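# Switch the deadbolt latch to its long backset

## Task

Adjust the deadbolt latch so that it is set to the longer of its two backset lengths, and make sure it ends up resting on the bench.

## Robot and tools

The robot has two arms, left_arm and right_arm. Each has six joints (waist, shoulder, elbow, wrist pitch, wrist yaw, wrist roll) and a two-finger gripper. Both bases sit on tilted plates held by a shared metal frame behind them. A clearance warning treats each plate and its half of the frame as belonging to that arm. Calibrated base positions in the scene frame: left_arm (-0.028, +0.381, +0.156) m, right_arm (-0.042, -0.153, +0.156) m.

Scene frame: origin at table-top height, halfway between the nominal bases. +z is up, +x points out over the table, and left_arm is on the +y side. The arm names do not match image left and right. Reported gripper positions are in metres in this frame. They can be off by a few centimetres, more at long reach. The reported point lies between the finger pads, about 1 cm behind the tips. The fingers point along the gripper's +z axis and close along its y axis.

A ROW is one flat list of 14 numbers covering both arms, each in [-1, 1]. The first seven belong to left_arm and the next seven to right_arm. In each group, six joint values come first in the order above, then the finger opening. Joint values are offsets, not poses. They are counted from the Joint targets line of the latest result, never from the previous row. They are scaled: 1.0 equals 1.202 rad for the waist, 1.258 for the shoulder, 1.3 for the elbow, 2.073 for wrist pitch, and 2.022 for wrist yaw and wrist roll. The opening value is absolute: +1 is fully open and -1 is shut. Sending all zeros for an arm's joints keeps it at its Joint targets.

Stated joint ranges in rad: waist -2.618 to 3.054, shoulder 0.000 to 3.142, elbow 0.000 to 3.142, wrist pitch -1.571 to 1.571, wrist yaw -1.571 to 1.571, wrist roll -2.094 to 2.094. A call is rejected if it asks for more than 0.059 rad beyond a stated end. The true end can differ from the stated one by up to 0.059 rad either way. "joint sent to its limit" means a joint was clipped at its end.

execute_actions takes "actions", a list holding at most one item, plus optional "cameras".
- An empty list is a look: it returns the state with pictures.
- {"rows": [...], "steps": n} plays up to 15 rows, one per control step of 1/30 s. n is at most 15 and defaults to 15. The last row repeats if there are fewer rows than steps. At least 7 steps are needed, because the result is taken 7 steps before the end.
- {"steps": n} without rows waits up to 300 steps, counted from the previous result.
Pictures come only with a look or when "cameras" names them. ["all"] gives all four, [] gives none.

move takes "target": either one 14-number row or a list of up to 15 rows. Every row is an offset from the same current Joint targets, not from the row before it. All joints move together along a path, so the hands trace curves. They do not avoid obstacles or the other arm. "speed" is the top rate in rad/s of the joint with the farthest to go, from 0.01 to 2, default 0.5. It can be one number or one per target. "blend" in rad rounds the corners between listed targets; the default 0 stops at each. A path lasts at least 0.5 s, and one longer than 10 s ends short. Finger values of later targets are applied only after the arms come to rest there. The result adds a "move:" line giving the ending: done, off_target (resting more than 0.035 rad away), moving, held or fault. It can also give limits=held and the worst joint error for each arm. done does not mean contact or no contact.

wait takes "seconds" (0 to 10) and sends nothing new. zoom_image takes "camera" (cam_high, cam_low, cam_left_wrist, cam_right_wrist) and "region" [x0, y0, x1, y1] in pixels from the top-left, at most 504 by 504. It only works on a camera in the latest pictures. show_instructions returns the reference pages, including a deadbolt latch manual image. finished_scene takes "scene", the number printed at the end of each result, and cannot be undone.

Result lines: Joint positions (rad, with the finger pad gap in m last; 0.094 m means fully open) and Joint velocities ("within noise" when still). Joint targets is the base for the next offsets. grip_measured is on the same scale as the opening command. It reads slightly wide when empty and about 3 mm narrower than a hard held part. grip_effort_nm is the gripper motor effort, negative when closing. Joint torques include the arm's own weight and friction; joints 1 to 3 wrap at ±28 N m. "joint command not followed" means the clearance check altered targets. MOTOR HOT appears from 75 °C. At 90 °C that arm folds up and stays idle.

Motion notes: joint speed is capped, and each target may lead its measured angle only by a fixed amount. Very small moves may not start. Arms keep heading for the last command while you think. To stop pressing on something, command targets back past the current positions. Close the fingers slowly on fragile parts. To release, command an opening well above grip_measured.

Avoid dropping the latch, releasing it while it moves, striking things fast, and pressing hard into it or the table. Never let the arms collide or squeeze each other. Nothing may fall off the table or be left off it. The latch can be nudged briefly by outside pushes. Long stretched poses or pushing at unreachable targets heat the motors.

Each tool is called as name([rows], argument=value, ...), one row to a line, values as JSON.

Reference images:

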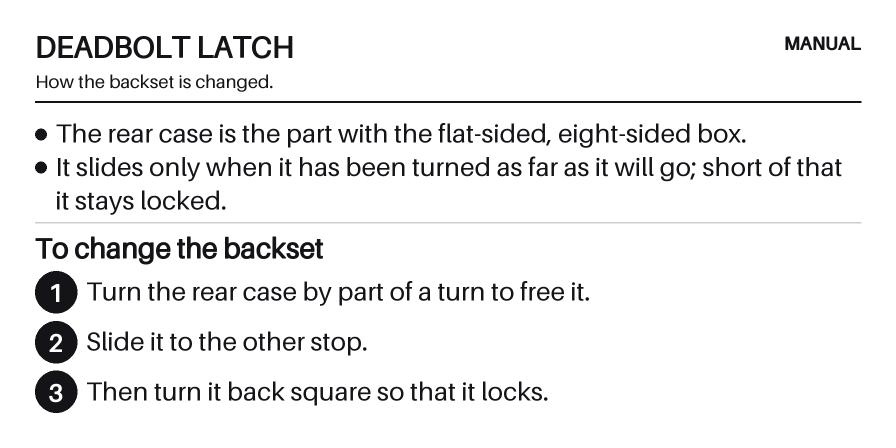

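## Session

execute_actions(actions=[])

zoom_image(camera="cam_high", region=[340, 150, 600, 320])

Scene clock: 0.00 s of 4900.00 s.
left_arm: end_effector_position=(+0.4447, +0.1956, +0.3011) grip_measured=-0.985 grip_effort_nm=n/a end_effector_quat_wxyz=(+0.400, +0.503, +0.542, -0.542) | right_arm: end_effector_position=(-0.0519, -0.6557, +0.2041) grip_measured=+1.000 grip_effort_nm=n/a end_effector_quat_wxyz=(-0.005, +0.673, +0.357, -0.647)
Joint positions: left_arm=[-0.512 1.769 1.729 -0.882 0.679 1.168 0.001] | right_arm=[-1.59 1.478 1.2 -0.306 0.769 0.77 0.094]
Joint velocities: within noise
Joint torques (N m): no reading
Motor temperatures (°C): left_arm=[30 31 28 28 27 27 26] | right_arm=[29 36 33 29 28 26 29]
Heat: left arm: 31 °C; right arm: 36 °C.
Joint targets: left_arm=[-0.527 1.760 1.736 -0.884 0.697 1.169] | right_arm=[-1.600 1.471 1.205 -0.308 0.785 0.772]
camera_calibration:
cam_left_wrist: T_world_to_cam=[[-0.982494, 0.0926874, 0.1616, 0.371709], [-0.0879937, 0.533692, -0.841089, 0.225048], [-0.164203, -0.840584, -0.516193, 0.47865], [0, 0, 0, 1]] pos_world=[0.4636, 0.247787, 0.376293]
cam_right_wrist: T_world_to_cam=[[-0.481567, 0.746211, 0.459634, 0.372917], [0.292029, 0.631105, -0.718628, 0.614063], [-0.826324, -0.211841, -0.521835, 0.013251], [0, 0, 0, 1]] pos_world=[0.0112096, -0.663006, 0.276792]

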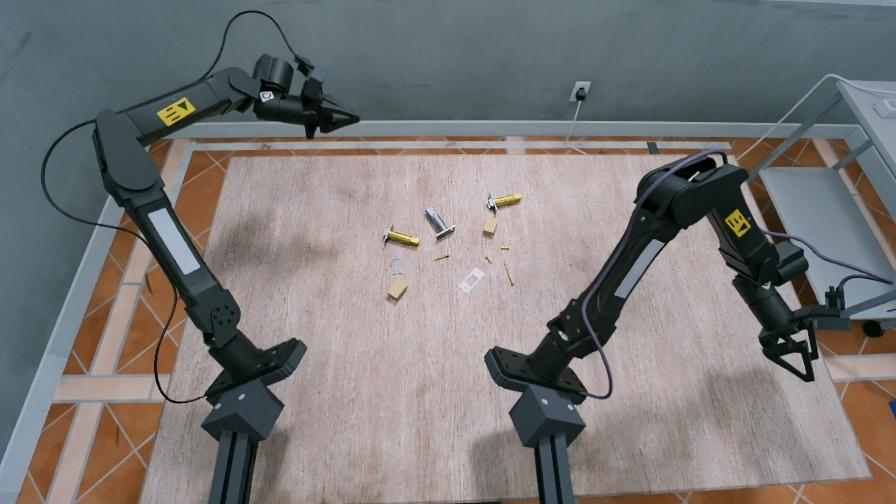

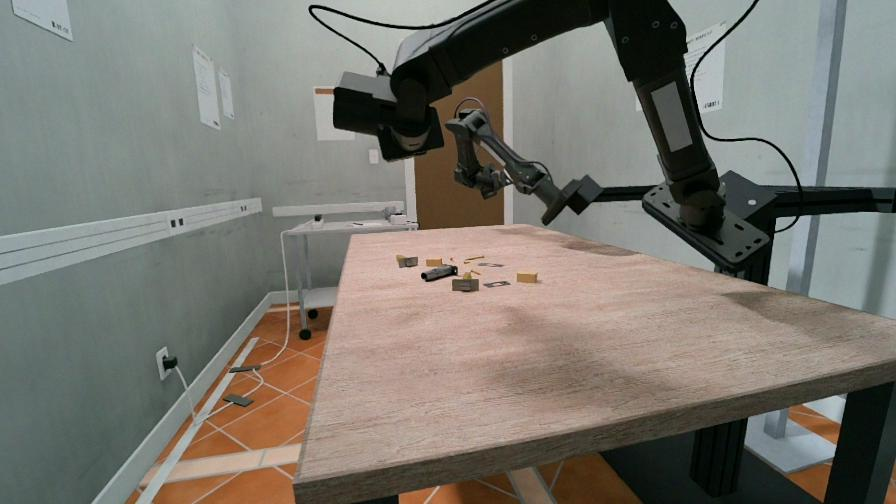

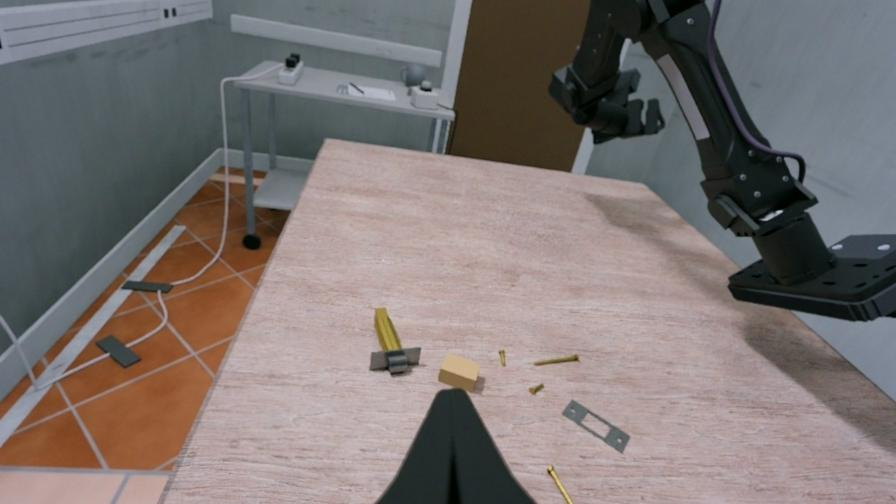

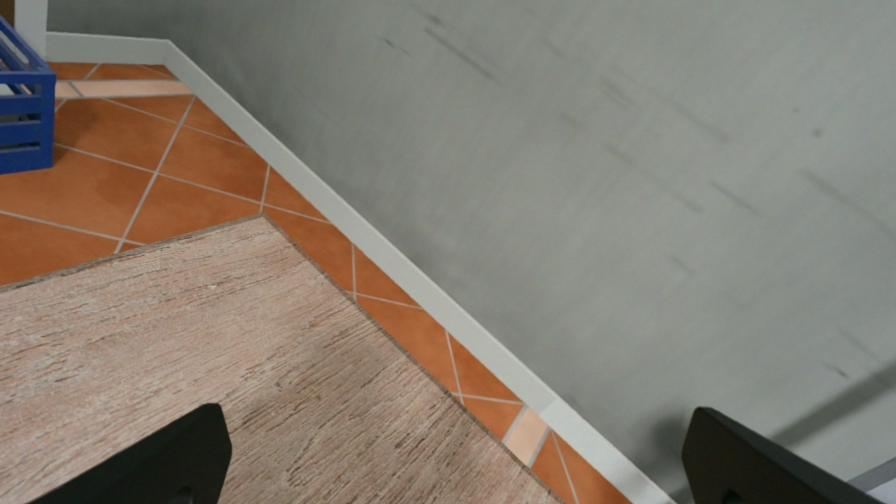

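Scaled by 1.938 from the camera's 896x504 image, which has a finer 1280x720 frame.

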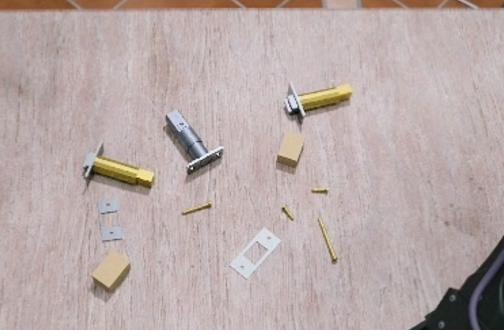

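move([
  [0.1,-0.22,-0.5,0.5,-0.05,-0.07,0.2,0.3328,-0.3347,0.15,-0.2373,-0.141,-0.1345,0.4],
  [0.1889,-0.008,-0.951,0.957,-0.0974,-0.133,0.2,0.9817,-0.2552,0.2654,-0.3821,-0.1904,-0.2334,0.4],
], speed=1.0, blend=[0.2,0], cameras=["cam_high","cam_low"])

zoom_image(camera="cam_high", region=[360, 170, 560, 310])

Scene clock: 8.07 s of 4900.00 s.
left_arm: end_effector_position=(+0.3954, +0.2180, +0.1352) grip_measured=+0.198 grip_effort_nm=0.120 end_effector_quat_wxyz=(+0.598, +0.321, +0.677, -0.285) | right_arm: end_effector_position=(+0.3281, -0.4325, +0.1731) grip_measured=+0.402 grip_effort_nm=-0.061 end_effector_quat_wxyz=(+0.020, +0.393, +0.914, -0.096)
Joint positions: left_arm=[-0.301 1.737 0.501 1.09 0.492 0.908 0.056] | right_arm=[-0.425 1.134 1.518 -1.086 0.407 0.31 0.066]
Joint velocities: within noise
Joint torques (N m): left_arm=[-4.18 -5.16 1.85 1.25 0.54 -0.1] | right_arm=[0.8 -7.3 8.4 0.09 0.03 -0.11]
Motor temperatures (°C): left_arm=[31 32 28 29 27 27 27] | right_arm=[30 38 34 30 28 26 29]
Heat: left arm: 32 °C; right arm: 38 °C.
Joint targets: left_arm=[-0.300 1.750 0.500 1.100 0.500 0.900] | right_arm=[-0.420 1.150 1.550 -1.100 0.400 0.300]
Kept back: nothing.
move: done
Images, in order (width x height): cam_high 896x504, cam_low 896x504.

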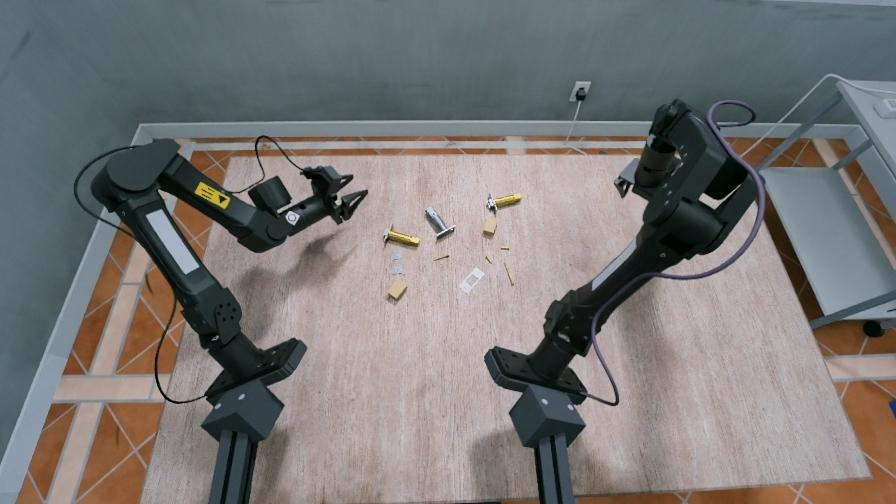

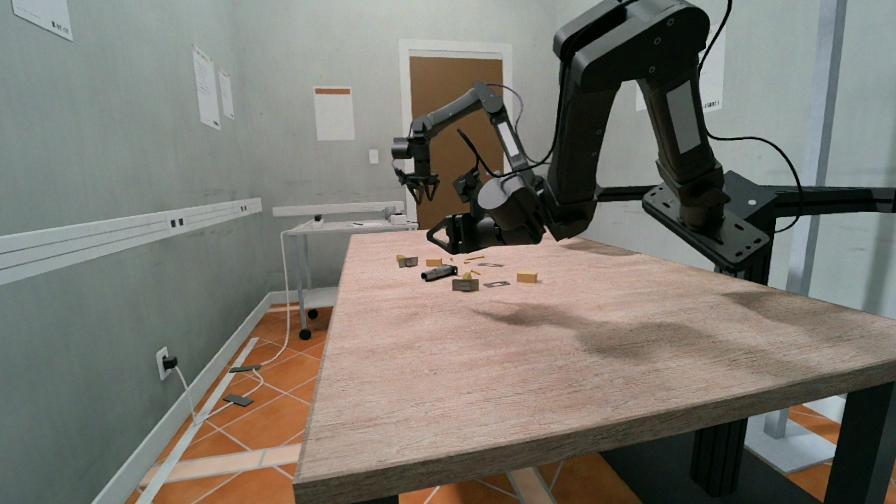

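Scaled by 2.520 from the camera's 896x504 image, which has a finer 1280x720 frame.

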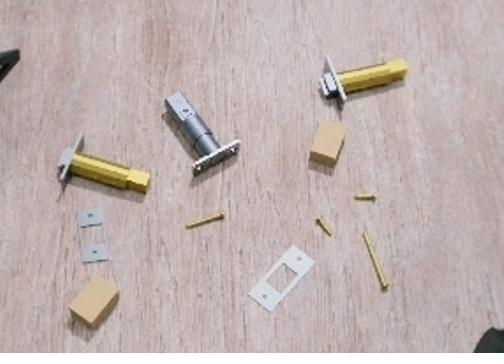

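move(target=[0,-0.12,0,0,0,0,0.2,0.972,0.7188,0.0325,0.049,0.211,-0.0678,0.3], speed=1.2, cameras=["cam_high","cam_right_wrist"])

Scene clock: 10.40 s of 4900.00 s.
left_arm: end_effector_position=(+0.4171, +0.2430, +0.1681) grip_measured=+0.198 grip_effort_nm=0.129 end_effector_quat_wxyz=(+0.639, +0.306, +0.660, -0.250) | right_arm: end_effector_position=(+0.3478, +0.0264, +0.0968) grip_measured=+0.302 grip_effort_nm=-0.061 end_effector_quat_wxyz=(-0.015, -0.288, +0.958, +0.000)
Joint positions: left_arm=[-0.301 1.624 0.501 1.094 0.492 0.907 0.056] | right_arm=[0.743 2.056 1.571 -1.011 0.813 0.174 0.061]
Joint velocities: within noise
Joint torques (N m): left_arm=[-3.84 -8.31 2.39 1.28 0.51 -0.1] | right_arm=[7.12 -6.97 5.44 0.13 0.14 -0.11]
Motor temperatures (°C): left_arm=[31 33 28 29 27 27 27] | right_arm=[30 38 34 30 28 26 29]
Heat: left arm: 33 °C; right arm: 38 °C.
Joint targets: left_arm=[-0.300 1.599 0.500 1.100 0.500 0.900] | right_arm=[0.748 2.054 1.592 -0.999 0.827 0.163]
Kept back: nothing.
move: done
camera_calibration:
cam_right_wrist: T_world_to_cam=[[0.542666, -0.839764, -0.0176085, -0.162422], [-0.744501, -0.4906, 0.452803, 0.266432], [-0.388886, -0.232611, -0.891437, 0.316193], [0, 0, 0, 1]] pos_world=[0.409463, 0.0678652, 0.158365]
Images, in order (width x height): cam_high 896x504, cam_right_wrist 896x504.

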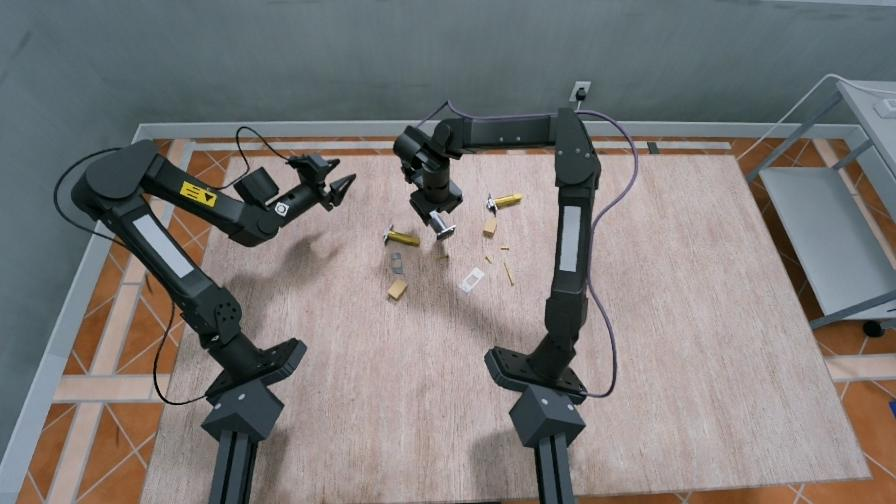

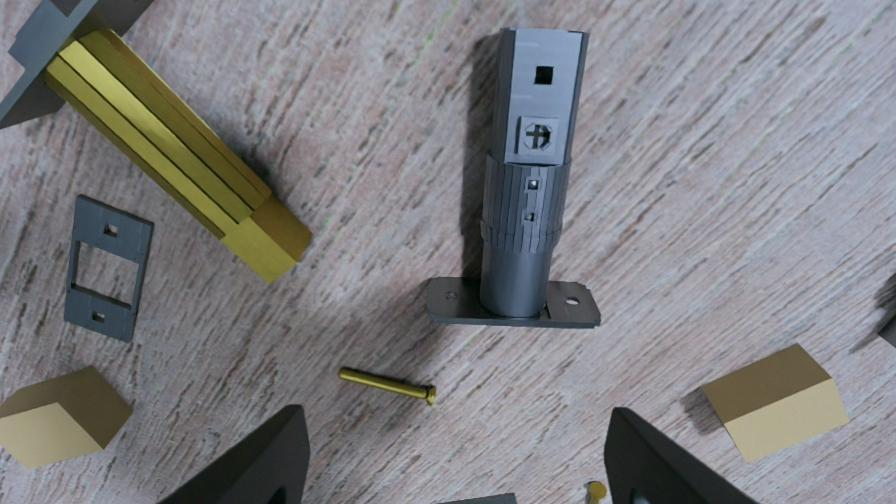

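move(target=[0,0,0,0,0,0,0.2,-0.1273,0.0644,-0.0723,0.1582,-0.0188,-0.1068,0.3], speed=0.4, cameras=["cam_low","cam_right_wrist"])

zoom_image(camera="cam_low", region=[380, 220, 500, 300])

Scene clock: 13.10 s of 4900.00 s.
left_arm: end_effector_position=(+0.4171, +0.2430, +0.1681) grip_measured=+0.198 grip_effort_nm=0.125 end_effector_quat_wxyz=(+0.639, +0.306, +0.660, -0.250) | right_arm: end_effector_position=(+0.3708, +0.0226, +0.0246) grip_measured=+0.302 grip_effort_nm=-0.056 end_effector_quat_wxyz=(+0.000, -0.272, +0.962, -0.002)
Joint positions: left_arm=[-0.301 1.624 0.501 1.094 0.492 0.907 0.056] | right_arm=[0.589 2.121 1.51 -0.686 0.801 -0.041 0.061]
Joint velocities: within noise
Joint torques (N m): left_arm=[-3.88 -8.29 2.47 1.25 0.49 -0.1] | right_arm=[7.34 -6.52 2.32 0.2 -0.15 -0.11]
Motor temperatures (°C): left_arm=[31 33 28 29 27 27 26] | right_arm=[30 38 34 29 28 26 29]
Heat: left arm: 33 °C; right arm: 38 °C.
Joint targets: left_arm=[-0.300 1.599 0.500 1.100 0.500 0.900] | right_arm=[0.596 2.135 1.498 -0.671 0.789 -0.053]
Kept back: nothing.
move: done
camera_calibration:
cam_right_wrist: T_world_to_cam=[[0.514968, -0.857201, -0.00394137, -0.169077], [-0.774175, -0.467054, 0.427216, 0.32552], [-0.368051, -0.216951, -0.904141, 0.252115], [0, 0, 0, 1]] pos_world=[0.43187, 0.061799, 0.088214]
Images, in order (width x height): cam_low 896x504, cam_right_wrist 896x504.

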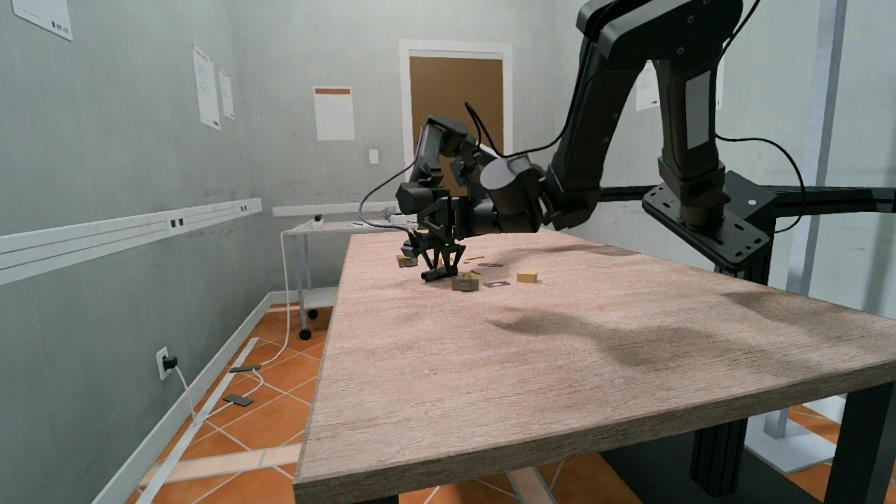

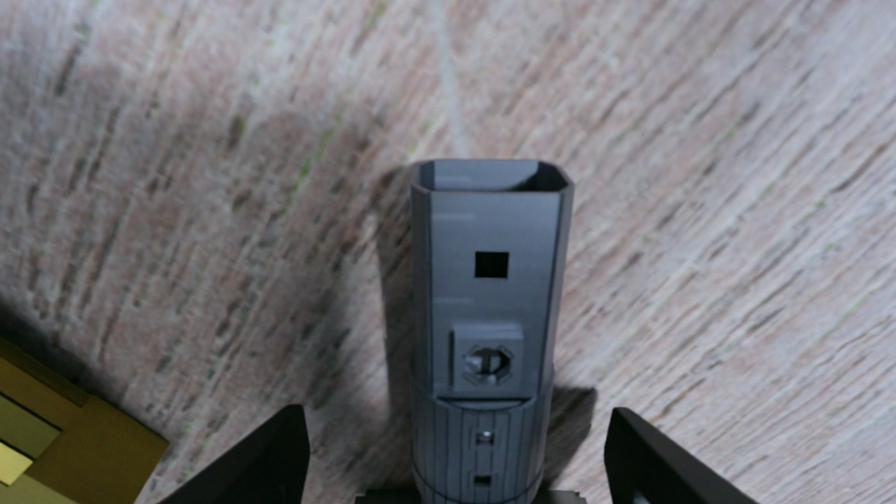

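Scaled by 4.200 from the camera's 896x504 image, which has a finer 1280x720 frame.

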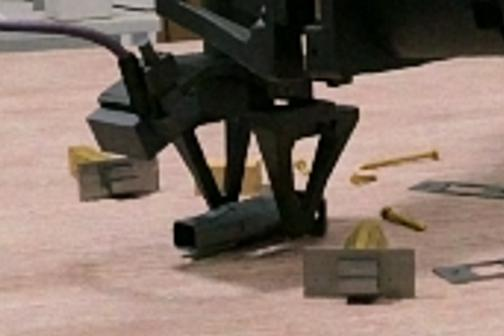

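move([
  [0,0,0,0,0,0,0.2,0,0,0,0,0,0,-0.3],
  [0,0,0,0,0,0,0.2,0,0,0,0,0,0,-0.7],
], speed=0.4, cameras=["cam_right_wrist"])

Scene clock: 14.83 s of 4900.00 s.
left_arm: end_effector_position=(+0.4171, +0.2430, +0.1681) grip_measured=+0.198 grip_effort_nm=0.125 end_effector_quat_wxyz=(+0.639, +0.306, +0.660, -0.250) | right_arm: end_effector_position=(+0.3710, +0.0229, +0.0246) grip_measured=-0.516 grip_effort_nm=-0.989 end_effector_quat_wxyz=(+0.001, -0.272, +0.962, -0.001)
Joint positions: left_arm=[-0.301 1.624 0.501 1.094 0.492 0.907 0.056] | right_arm=[0.589 2.121 1.51 -0.684 0.8 -0.043 0.023]
Joint velocities: within noise
Joint torques (N m): left_arm=[-3.84 -8.34 2.41 1.27 0.52 -0.08] | right_arm=[7.32 -6.54 2.32 0.18 -0.13 -0.11]
Motor temperatures (°C): left_arm=[31 33 28 30 27 27 26] | right_arm=[31 38 34 29 28 26 29]
Heat: left arm: 33 °C; right arm: 38 °C.
Joint targets: left_arm=[-0.300 1.599 0.500 1.100 0.500 0.900] | right_arm=[0.596 2.135 1.498 -0.671 0.789 -0.053]
Kept back: nothing.
move: done
camera_calibration:
cam_right_wrist: T_world_to_cam=[[0.515342, -0.85697, -0.00505035, -0.168999], [-0.77413, -0.468037, 0.426221, 0.325825], [-0.367623, -0.21574, -0.904605, 0.252068], [0, 0, 0, 1]] pos_world=[0.431989, 0.0620518, 0.088295]
Images, in order (width x height): cam_right_wrist 896x504.

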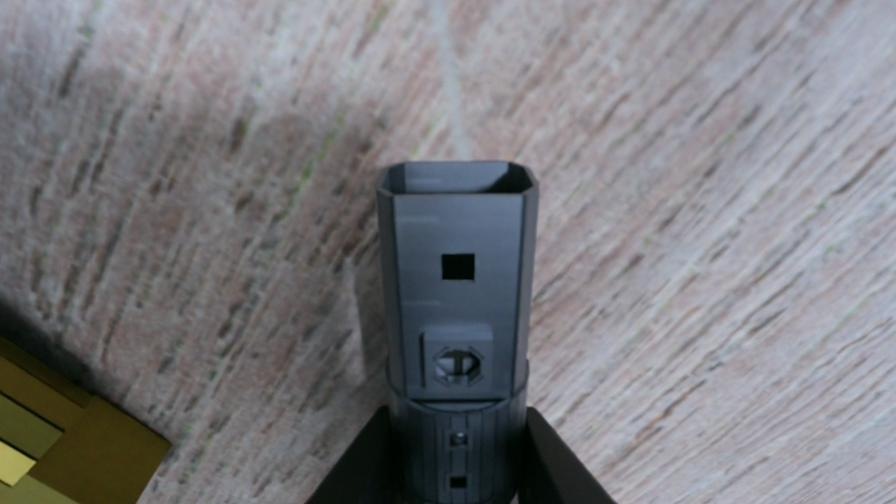

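move([
  [0,0,0,0,0,0,0.2,0.0707,-0.0318,0.0615,-0.0965,0.0099,0.0544,-0.7],
  [0,0,0,0,0,0,0.2,0.0532,0.0397,0.2538,-0.1635,0.0129,-0.7156,-0.7],
  [0,0,0,0,0,0,0.2,-0.0133,0.0763,0.1862,-0.0637,-0.002,-0.775,-0.7],
], speed=[0.4,1.0,0.3], blend=[0.03,0,0], cameras=["cam_low","cam_right_wrist","cam_high"])

zoom_image(camera="cam_low", region=[380, 220, 500, 300])

Scene clock: 19.83 s of 4900.00 s.
left_arm: end_effector_position=(+0.4171, +0.2430, +0.1681) grip_measured=+0.198 grip_effort_nm=0.120 end_effector_quat_wxyz=(+0.639, +0.306, +0.660, -0.250) | right_arm: end_effector_position=(+0.4096, +0.0283, +0.0262) grip_measured=-0.515 grip_effort_nm=-0.989 end_effector_quat_wxyz=(+0.004, +0.866, -0.500, +0.004)
Joint positions: left_arm=[-0.301 1.624 0.501 1.094 0.492 0.907 0.056] | right_arm=[0.571 2.22 1.751 -0.814 0.802 -1.608 0.023]
Joint velocities: within noise
Joint torques (N m): left_arm=[-3.82 -8.29 2.41 1.22 0.5 -0.08] | right_arm=[7.98 -7.42 2.69 0.16 -0.2 -0.13]
Motor temperatures (°C): left_arm=[31 34 28 30 27 27 26] | right_arm=[32 38 34 29 28 26 29]
Heat: left arm: 34 °C; right arm: 38 °C.
Joint targets: left_arm=[-0.300 1.599 0.500 1.100 0.500 0.900] | right_arm=[0.580 2.231 1.740 -0.803 0.785 -1.620]
Kept back: nothing.
move: done
camera_calibration:
cam_right_wrist: T_world_to_cam=[[0.870136, 0.492678, -0.0114641, -0.367587], [0.447778, -0.780694, 0.435903, -0.13431], [0.20581, -0.384429, -0.89992, 0.0386753], [0, 0, 0, 1]] pos_world=[0.372032, 0.0911146, 0.0891369]
Images, in order (width x height): cam_high 896x504, cam_low 896x504, cam_right_wrist 896x504.

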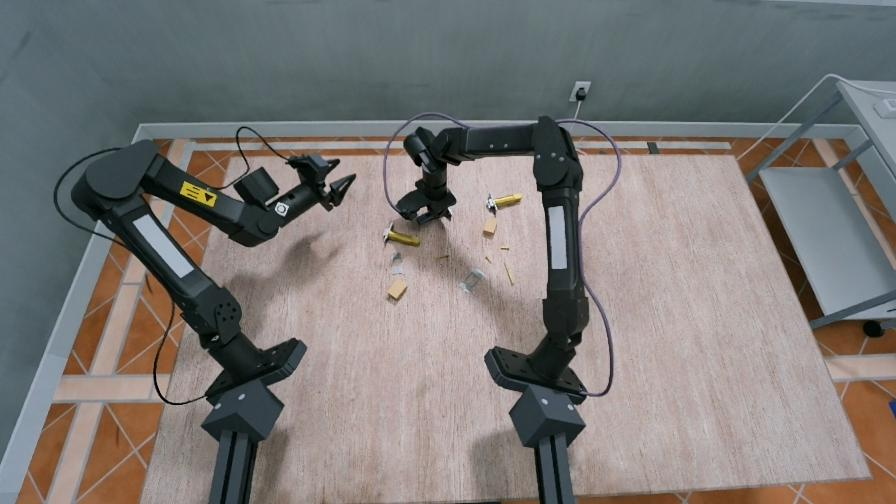

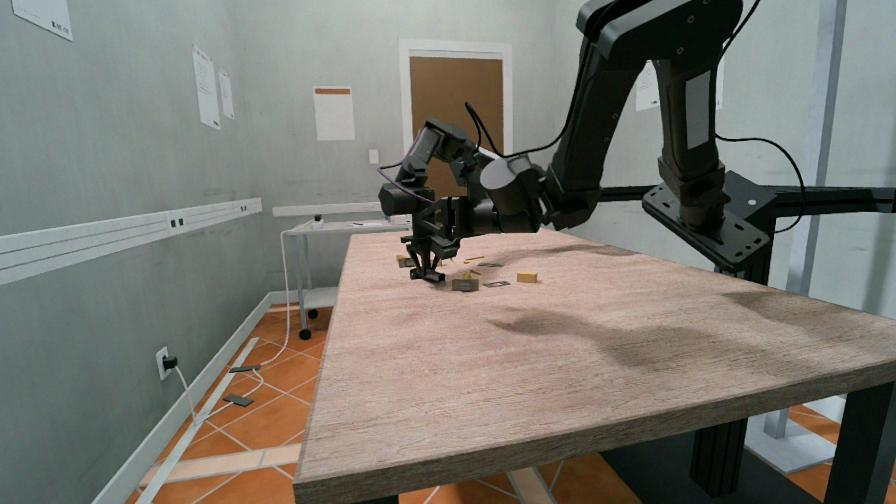

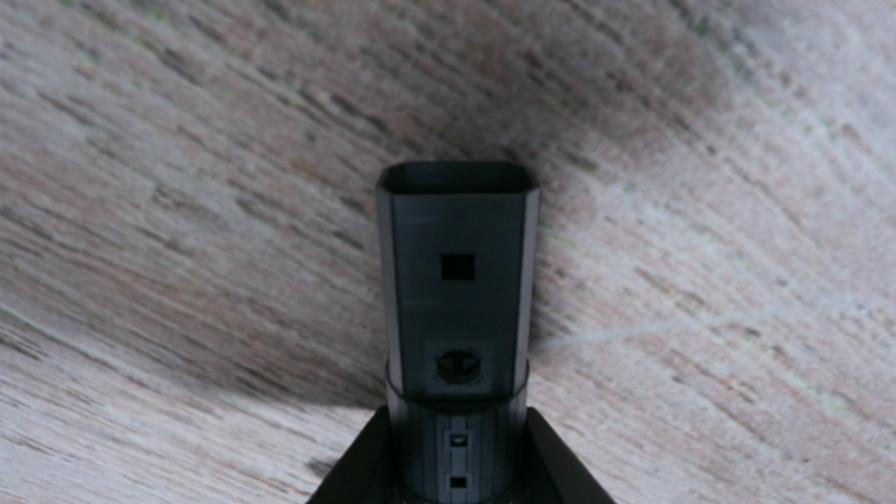

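Scaled by 4.200 from the camera's 896x504 image, which has a finer 1280x720 frame.

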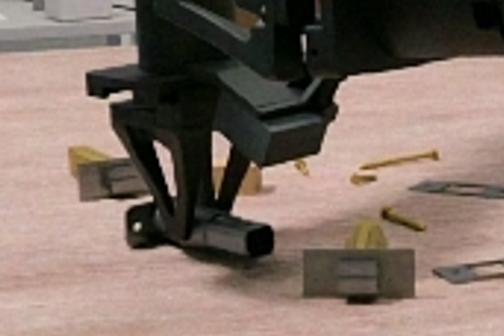

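move([
  [0,0,0,0,0,0,0.2,0,0,0,0,0,0,-0.3],
  [0,0,0,0,0,0,0.2,0,0,0,0,0,0,0.2],
  [0,0,0,0,0,0,0.2,0.0674,-0.0302,0.0615,-0.0965,0.0099,0.0559,0.2],
  [0,0,0,0,0,0,0.2,0.0474,-0.0803,0.0846,-0.1264,0.0124,1.0,0.2],
], speed=[0.4,0.4,0.4,1.8], blend=[0,0,0.05,0], cameras=[])

move(target=[0,0,0,0,0,0,0.2,0,0,0,0,0,0.595,0.8], speed=1.2, cameras=["cam_right_wrist","cam_low"])

Scene clock: 25.63 s of 4900.00 s.
left_arm: end_effector_position=(+0.4171, +0.2430, +0.1681) grip_measured=+0.198 grip_effort_nm=0.125 end_effector_quat_wxyz=(+0.639, +0.306, +0.660, -0.250) | right_arm: end_effector_position=(+0.4080, +0.0166, +0.0774) grip_measured=+0.198 grip_effort_nm=0.144 end_effector_quat_wxyz=(-0.013, -0.105, +0.994, -0.003)
Joint positions: left_arm=[-0.301 1.624 0.501 1.094 0.492 0.907 0.056] | right_arm=[0.636 2.159 1.828 -1.051 0.802 0.391 0.056]
Joint velocities: within noise
Joint torques (N m): left_arm=[-3.81 -8.23 2.36 1.27 0.51 -0.07] | right_arm=[7.25 -10.39 5.67 -0.13 0.07 0.11]
Motor temperatures (°C): left_arm=[31 34 28 31 27 27 26] | right_arm=[33 39 34 29 28 26 29]
Heat: left arm: 34 °C; right arm: 39 °C.
Joint targets: left_arm=[-0.300 1.599 0.500 1.100 0.500 0.900] | right_arm=[0.636 2.130 1.850 -1.065 0.810 0.402]
Kept back: nothing.
move: done
No camera images: "cameras" was empty.

Scene clock: 27.63 s of 4900.00 s.
left_arm: end_effector_position=(+0.4171, +0.2430, +0.1681) grip_measured=+0.198 grip_effort_nm=0.125 end_effector_quat_wxyz=(+0.639, +0.306, +0.660, -0.250) | right_arm: end_effector_position=(+0.4080, +0.0166, +0.0774) grip_measured=+0.798 grip_effort_nm=0.144 end_effector_quat_wxyz=(-0.009, +0.476, +0.880, -0.010)
Joint positions: left_arm=[-0.301 1.624 0.501 1.094 0.492 0.907 0.056] | right_arm=[0.636 2.159 1.828 -1.051 0.802 1.594 0.084]
Joint velocities: within noise
Joint torques (N m): left_arm=[-3.84 -8.27 2.33 1.25 0.47 -0.1] | right_arm=[7.24 -10.39 5.68 -0.13 0.07 0.11]
Motor temperatures (°C): left_arm=[31 34 28 31 27 27 26] | right_arm=[33 40 34 29 28 26 29]
Heat: left arm: 34 °C; right arm: 40 °C.
Joint targets: left_arm=[-0.300 1.599 0.500 1.100 0.500 0.900] | right_arm=[0.636 2.130 1.850 -1.064 0.810 1.605]
Kept back: nothing.
move: done
camera_calibration:
cam_right_wrist: T_world_to_cam=[[-0.841813, -0.539456, 0.0183816, 0.353461], [-0.47996, 0.763683, 0.431771, 0.188145], [-0.24696, 0.354648, -0.901796, 0.253136], [0, 0, 0, 1]] pos_world=[0.450365, -0.0427806, 0.140544]
Images, in order (width x height): cam_low 896x504, cam_right_wrist 896x504.

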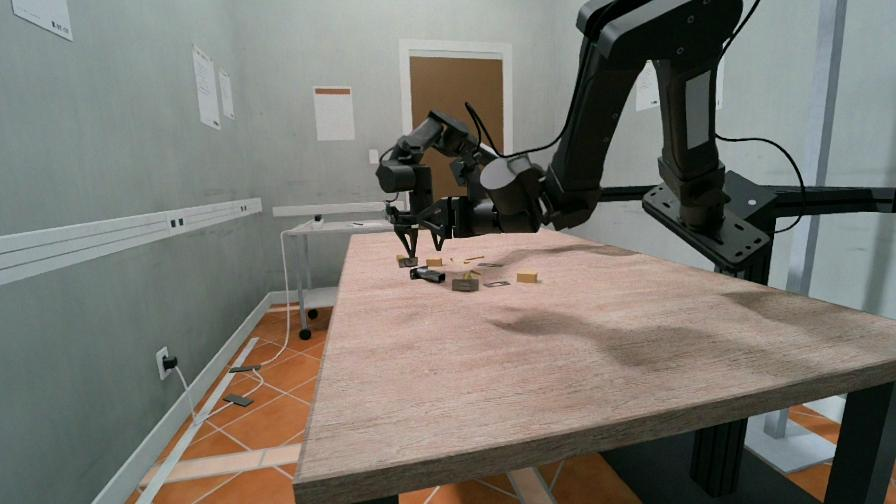

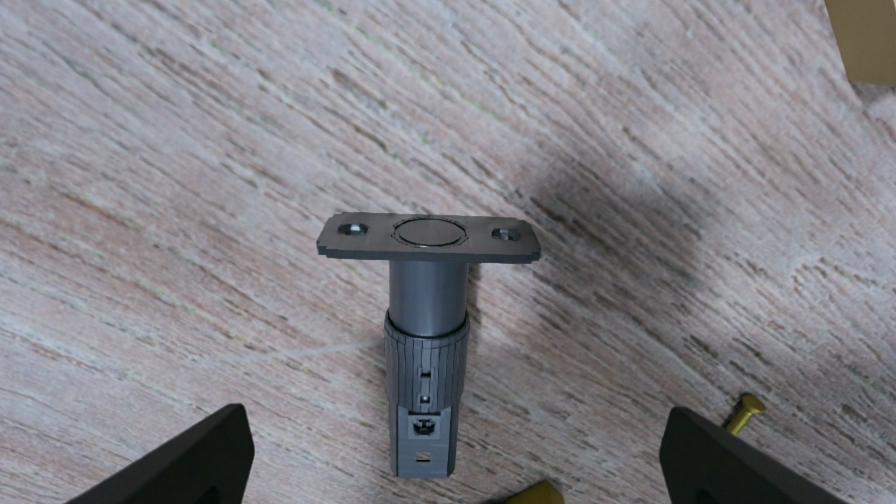

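move(target=[0,0,0,0,0,0,0.2,-0.0874,0.0405,-0.0885,0.1278,-0.0218,-0.0742,0.85], speed=0.35, cameras=["cam_right_wrist","cam_low"])

zoom_image(camera="cam_low", region=[380, 220, 500, 300])

Scene clock: 30.00 s of 4900.00 s.
left_arm: end_effector_position=(+0.4171, +0.2430, +0.1681) grip_measured=+0.198 grip_effort_nm=0.129 end_effector_quat_wxyz=(+0.639, +0.306, +0.660, -0.250) | right_arm: end_effector_position=(+0.4252, +0.0046, +0.0287) grip_measured=+0.848 grip_effort_nm=0.144 end_effector_quat_wxyz=(+0.000, +0.501, +0.865, +0.004)
Joint positions: left_arm=[-0.301 1.624 0.501 1.094 0.492 0.907 0.056] | right_arm=[0.526 2.164 1.748 -0.811 0.773 1.466 0.087]
Joint velocities: within noise
Joint torques (N m): left_arm=[-3.74 -8.23 2.48 1.26 0.52 -0.09] | right_arm=[7.5 -7.1 2.51 0.18 -0.09 -0.11]
Motor temperatures (°C): left_arm=[31 34 28 31 27 27 26] | right_arm=[33 40 34 29 28 26 29]
Heat: left arm: 34 °C; right arm: 40 °C.
Joint targets: left_arm=[-0.300 1.599 0.500 1.100 0.500 0.900] | right_arm=[0.531 2.181 1.735 -0.800 0.766 1.455]
Kept back: nothing.
move: done
camera_calibration:
cam_right_wrist: T_world_to_cam=[[-0.871742, -0.48972, -0.0154938, 0.375767], [-0.447868, 0.78362, 0.430528, 0.212897], [-0.198697, 0.382248, -0.902444, 0.197079], [0, 0, 0, 1]] pos_world=[0.462081, -0.0581427, 0.0920164]
Images, in order (width x height): cam_low 896x504, cam_right_wrist 896x504.

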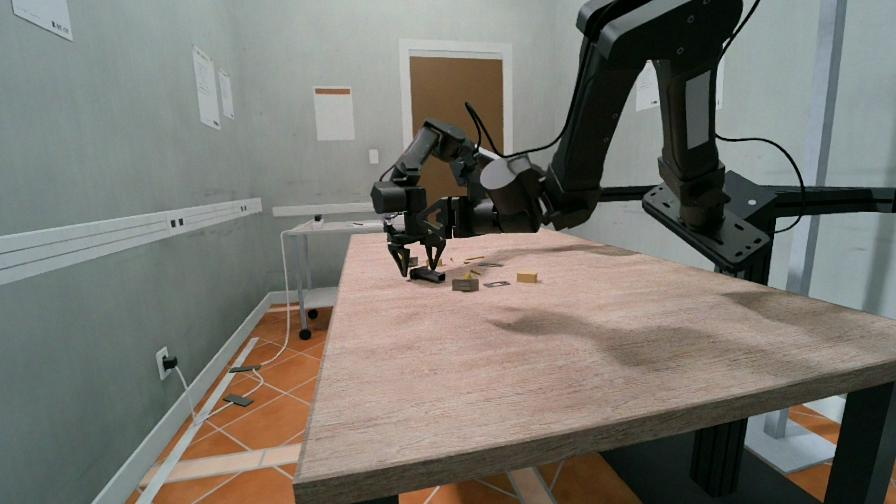

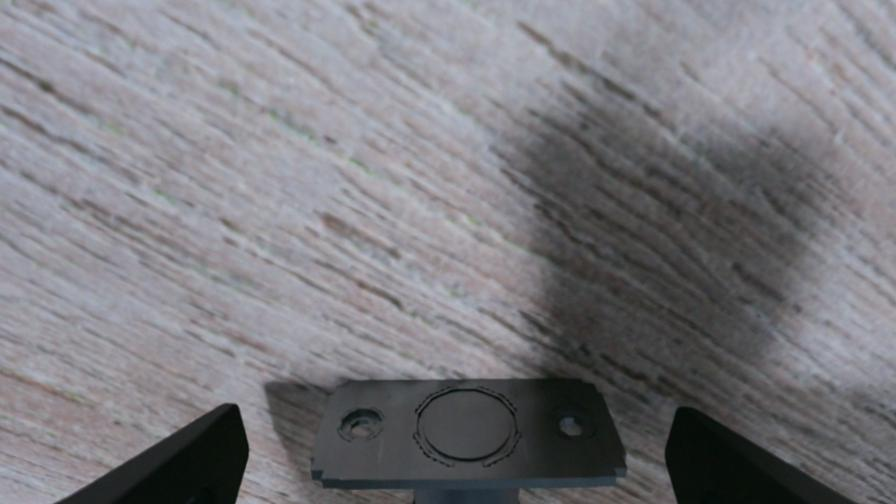

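Scaled by 4.200 from the camera's 896x504 image, which has a finer 1280x720 frame.

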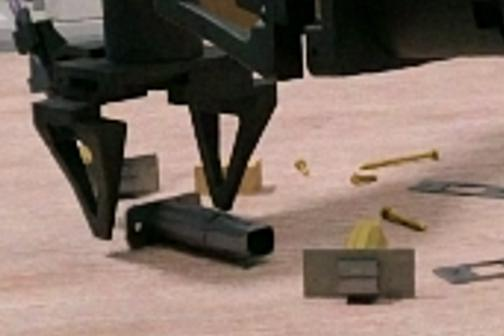

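move([
  [0,0,0,0,0,0,0.2,-0.0092,0.001,-0.0128,0.013,0,-0.0079,0.85],
  [0,0,0,0,0,0,0.2,-0.0092,0.001,-0.0128,0.013,0,-0.0079,0.3],
  [0,0,0,0,0,0,0.2,-0.0092,0.001,-0.0128,0.013,0,-0.0079,0.0],
], speed=0.2, cameras=["cam_right_wrist"])

Scene clock: 32.93 s of 4900.00 s.
left_arm: end_effector_position=(+0.4171, +0.2430, +0.1681) grip_measured=+0.198 grip_effort_nm=0.125 end_effector_quat_wxyz=(+0.639, +0.306, +0.660, -0.250) | right_arm: end_effector_position=(+0.4249, +0.0043, +0.0239) grip_measured=+0.182 grip_effort_nm=-0.979 end_effector_quat_wxyz=(+0.002, +0.500, +0.866, +0.005)
Joint positions: left_arm=[-0.301 1.624 0.501 1.094 0.492 0.907 0.056] | right_arm=[0.518 2.164 1.732 -0.782 0.772 1.449 0.056]
Joint velocities: within noise
Joint torques (N m): left_arm=[-3.79 -8.25 2.4 1.27 0.51 -0.09] | right_arm=[7.21 -7.02 2.47 0.17 -0.09 -0.11]
Motor temperatures (°C): left_arm=[31 34 28 31 27 27 26] | right_arm=[33 40 34 29 28 26 29]
Heat: left arm: 34 °C; right arm: 40 °C.
Joint targets: left_arm=[-0.300 1.599 0.500 1.100 0.500 0.900] | right_arm=[0.521 2.182 1.718 -0.773 0.766 1.440]
Kept back: nothing.
move: done
camera_calibration:
cam_right_wrist: T_world_to_cam=[[-0.870144, -0.492409, -0.0195632, 0.37475], [-0.45227, 0.782189, 0.428523, 0.216942], [-0.195707, 0.381725, -0.903319, 0.191617], [0, 0, 0, 1]] pos_world=[0.461704, -0.0583044, 0.0874582]
Images, in order (width x height): cam_right_wrist 896x504.

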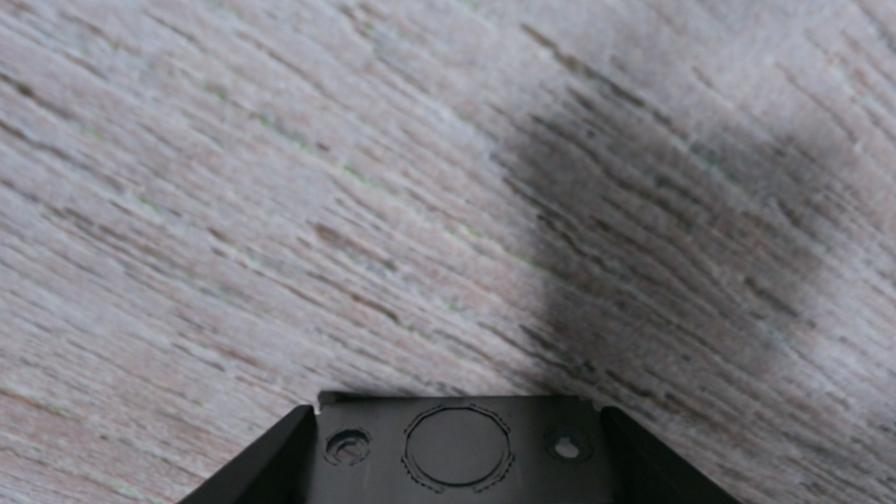

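move([
  [-0.109,0.283,-0.0523,0.0849,0.0445,0.0257,0.2,0.1522,-0.1598,0.0815,-0.2349,0.0317,0.1513,0.0],
  [-0.1789,0.5548,0.0638,0.206,-0.0054,-0.0114,0.2,0.1522,-0.1598,0.0815,-0.2349,0.0317,0.1513,0.0],
], speed=0.5, blend=[0.05,0], cameras=["cam_left_wrist","cam_right_wrist","cam_low"])

Scene clock: 36.50 s of 4900.00 s.
left_arm: end_effector_position=(+0.3254, +0.1035, +0.1148) grip_measured=+0.198 grip_effort_nm=0.129 end_effector_quat_wxyz=(+0.605, +0.345, +0.624, -0.356) | right_arm: end_effector_position=(+0.4013, -0.0267, +0.1290) grip_measured=+0.182 grip_effort_nm=-0.989 end_effector_quat_wxyz=(-0.009, +0.505, +0.863, -0.019)
Joint positions: left_arm=[-0.49 2.282 0.576 1.517 0.482 0.884 0.056] | right_arm=[0.676 2.007 1.802 -1.241 0.815 1.734 0.056]
Joint velocities: within noise
Joint torques (N m): left_arm=[-8.01 -5.08 1.05 1.19 0.49 -0.08] | right_arm=[8.65 -9.25 5.75 -0.21 0.15 0.11]
Motor temperatures (°C): left_arm=[31 34 28 31 27 27 26] | right_arm=[33 40 34 29 28 26 29]
Heat: left arm: 34 °C; right arm: 40 °C.
Joint targets: left_arm=[-0.515 2.296 0.583 1.527 0.490 0.877] | right_arm=[0.703 1.981 1.824 -1.260 0.830 1.745]
Kept back: nothing.
move: done
camera_calibration:
cam_left_wrist: T_world_to_cam=[[-0.859066, -0.511855, 0.00326259, 0.333744], [-0.235285, 0.389212, -0.890592, 0.175544], [0.454584, -0.765845, -0.454791, 0.0692673], [0, 0, 0, 1]] pos_world=[0.296523, 0.155552, 0.186752]
cam_right_wrist: T_world_to_cam=[[-0.875974, -0.481202, 0.0333743, 0.336772], [-0.423926, 0.801024, 0.422668, 0.175425], [-0.230122, 0.356098, -0.90567, 0.307236], [0, 0, 0, 1]] pos_world=[0.440073, -0.0878708, 0.192869]
Images, in order (width x height): cam_low 896x504, cam_left_wrist 896x504, cam_right_wrist 896x504.

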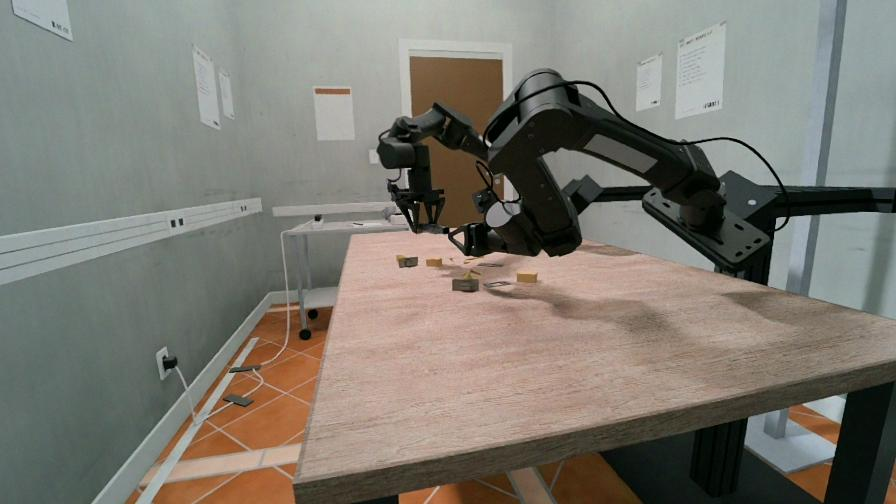

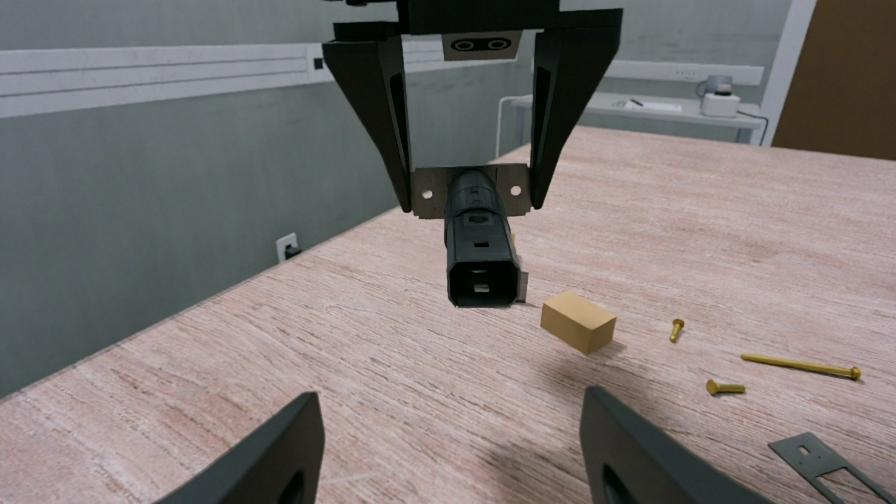

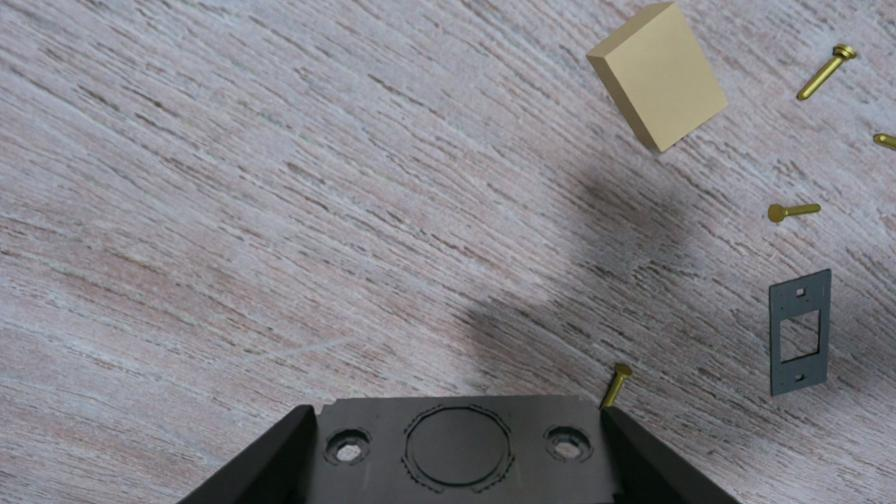

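move(target=[-0.0807,0.0914,0.1808,-0.0627,-0.0363,-0.0124,0.2,0,0,0,0,0,0,0.0], speed=0.25, cameras=["cam_left_wrist"])

Scene clock: 38.70 s of 4900.00 s.
left_arm: end_effector_position=(+0.3502, +0.0471, +0.1175) grip_measured=+0.198 grip_effort_nm=0.120 end_effector_quat_wxyz=(+0.608, +0.343, +0.618, -0.363) | right_arm: end_effector_position=(+0.4012, -0.0268, +0.1290) grip_measured=+0.182 grip_effort_nm=-0.989 end_effector_quat_wxyz=(-0.009, +0.505, +0.863, -0.019)
Joint positions: left_arm=[-0.584 2.392 0.811 1.405 0.409 0.859 0.056] | right_arm=[0.676 2.007 1.802 -1.242 0.815 1.735 0.056]
Joint velocities: within noise
Joint torques (N m): left_arm=[-9.37 -5.41 2.06 1.05 0.46 -0.09] | right_arm=[8.65 -9.25 5.75 -0.21 0.15 0.1]
Motor temperatures (°C): left_arm=[31 34 28 31 27 27 26] | right_arm=[34 41 34 29 28 26 30]
Heat: left arm: 34 °C; right arm: 41 °C.
Joint targets: left_arm=[-0.612 2.412 0.818 1.397 0.416 0.852] | right_arm=[0.703 1.981 1.824 -1.260 0.830 1.745]
Kept back: nothing.
move: done
camera_calibration:
cam_left_wrist: T_world_to_cam=[[-0.863467, -0.504347, 0.00761135, 0.326847], [-0.227198, 0.375413, -0.89858, 0.204539], [0.450339, -0.777624, -0.438744, 0.0161869], [0, 0, 0, 1]] pos_world=[0.321403, 0.100645, 0.188409]
Images, in order (width x height): cam_left_wrist 896x504.

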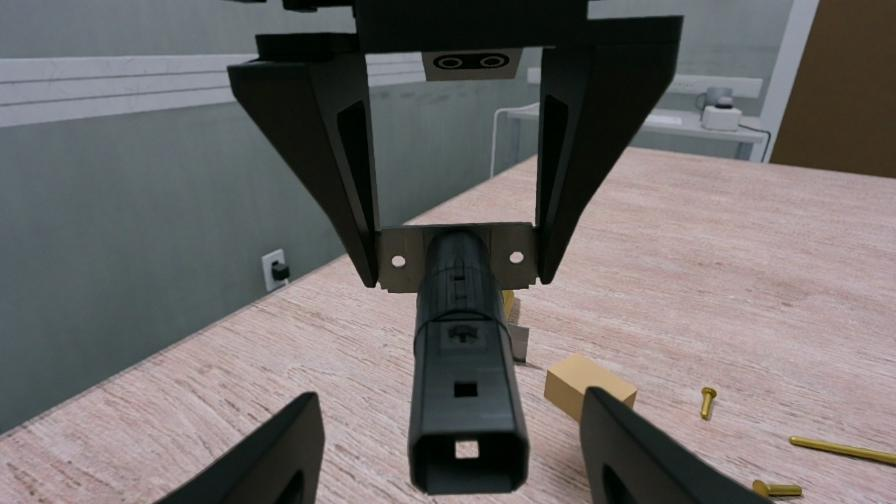

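move([
  [-0.0067,0,0,0,0,-0.777,0.2,0,0,0,0,0,0,0.0],
  [-0.0067,0,0,0,0,-0.777,-0.4,0,0,0,0,0,0,0.0],
], speed=1.2, cameras=["cam_left_wrist"])

Scene clock: 41.97 s of 4900.00 s.
left_arm: end_effector_position=(+0.3487, +0.0453, +0.1187) grip_measured=-0.398 grip_effort_nm=-0.110 end_effector_quat_wxyz=(+0.168, -0.196, +0.679, -0.688) | right_arm: end_effector_position=(+0.4012, -0.0268, +0.1290) grip_measured=+0.182 grip_effort_nm=-0.984 end_effector_quat_wxyz=(-0.009, +0.505, +0.863, -0.019)
Joint positions: left_arm=[-0.59 2.392 0.811 1.401 0.407 -0.72 0.028] | right_arm=[0.676 2.007 1.802 -1.242 0.815 1.735 0.056]
Joint velocities: within noise
Joint torques (N m): left_arm=[-9.68 -5.49 2.04 1.1 0.5 0.04] | right_arm=[8.64 -9.25 5.76 -0.21 0.15 0.11]
Motor temperatures (°C): left_arm=[32 34 28 31 27 27 26] | right_arm=[34 41 35 29 28 26 30]
Heat: left arm: 34 °C; right arm: 41 °C.
Joint targets: left_arm=[-0.620 2.412 0.818 1.397 0.416 -0.719] | right_arm=[0.703 1.981 1.824 -1.260 0.830 1.745]
Kept back: nothing.
move: done
camera_calibration:
cam_left_wrist: T_world_to_cam=[[0.0148328, 0.00780434, 0.99986, -0.122626], [-0.997857, -0.0636111, 0.0152996, 0.386039], [0.0637215, -0.997944, 0.00684408, 0.107965], [0, 0, 0, 1]] pos_world=[0.380151, 0.133256, 0.115963]
Images, in order (width x height): cam_left_wrist 896x504.

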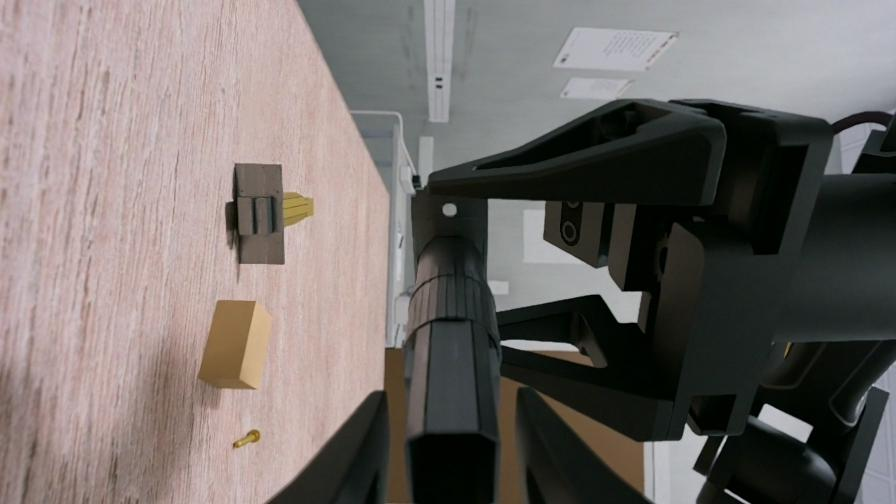

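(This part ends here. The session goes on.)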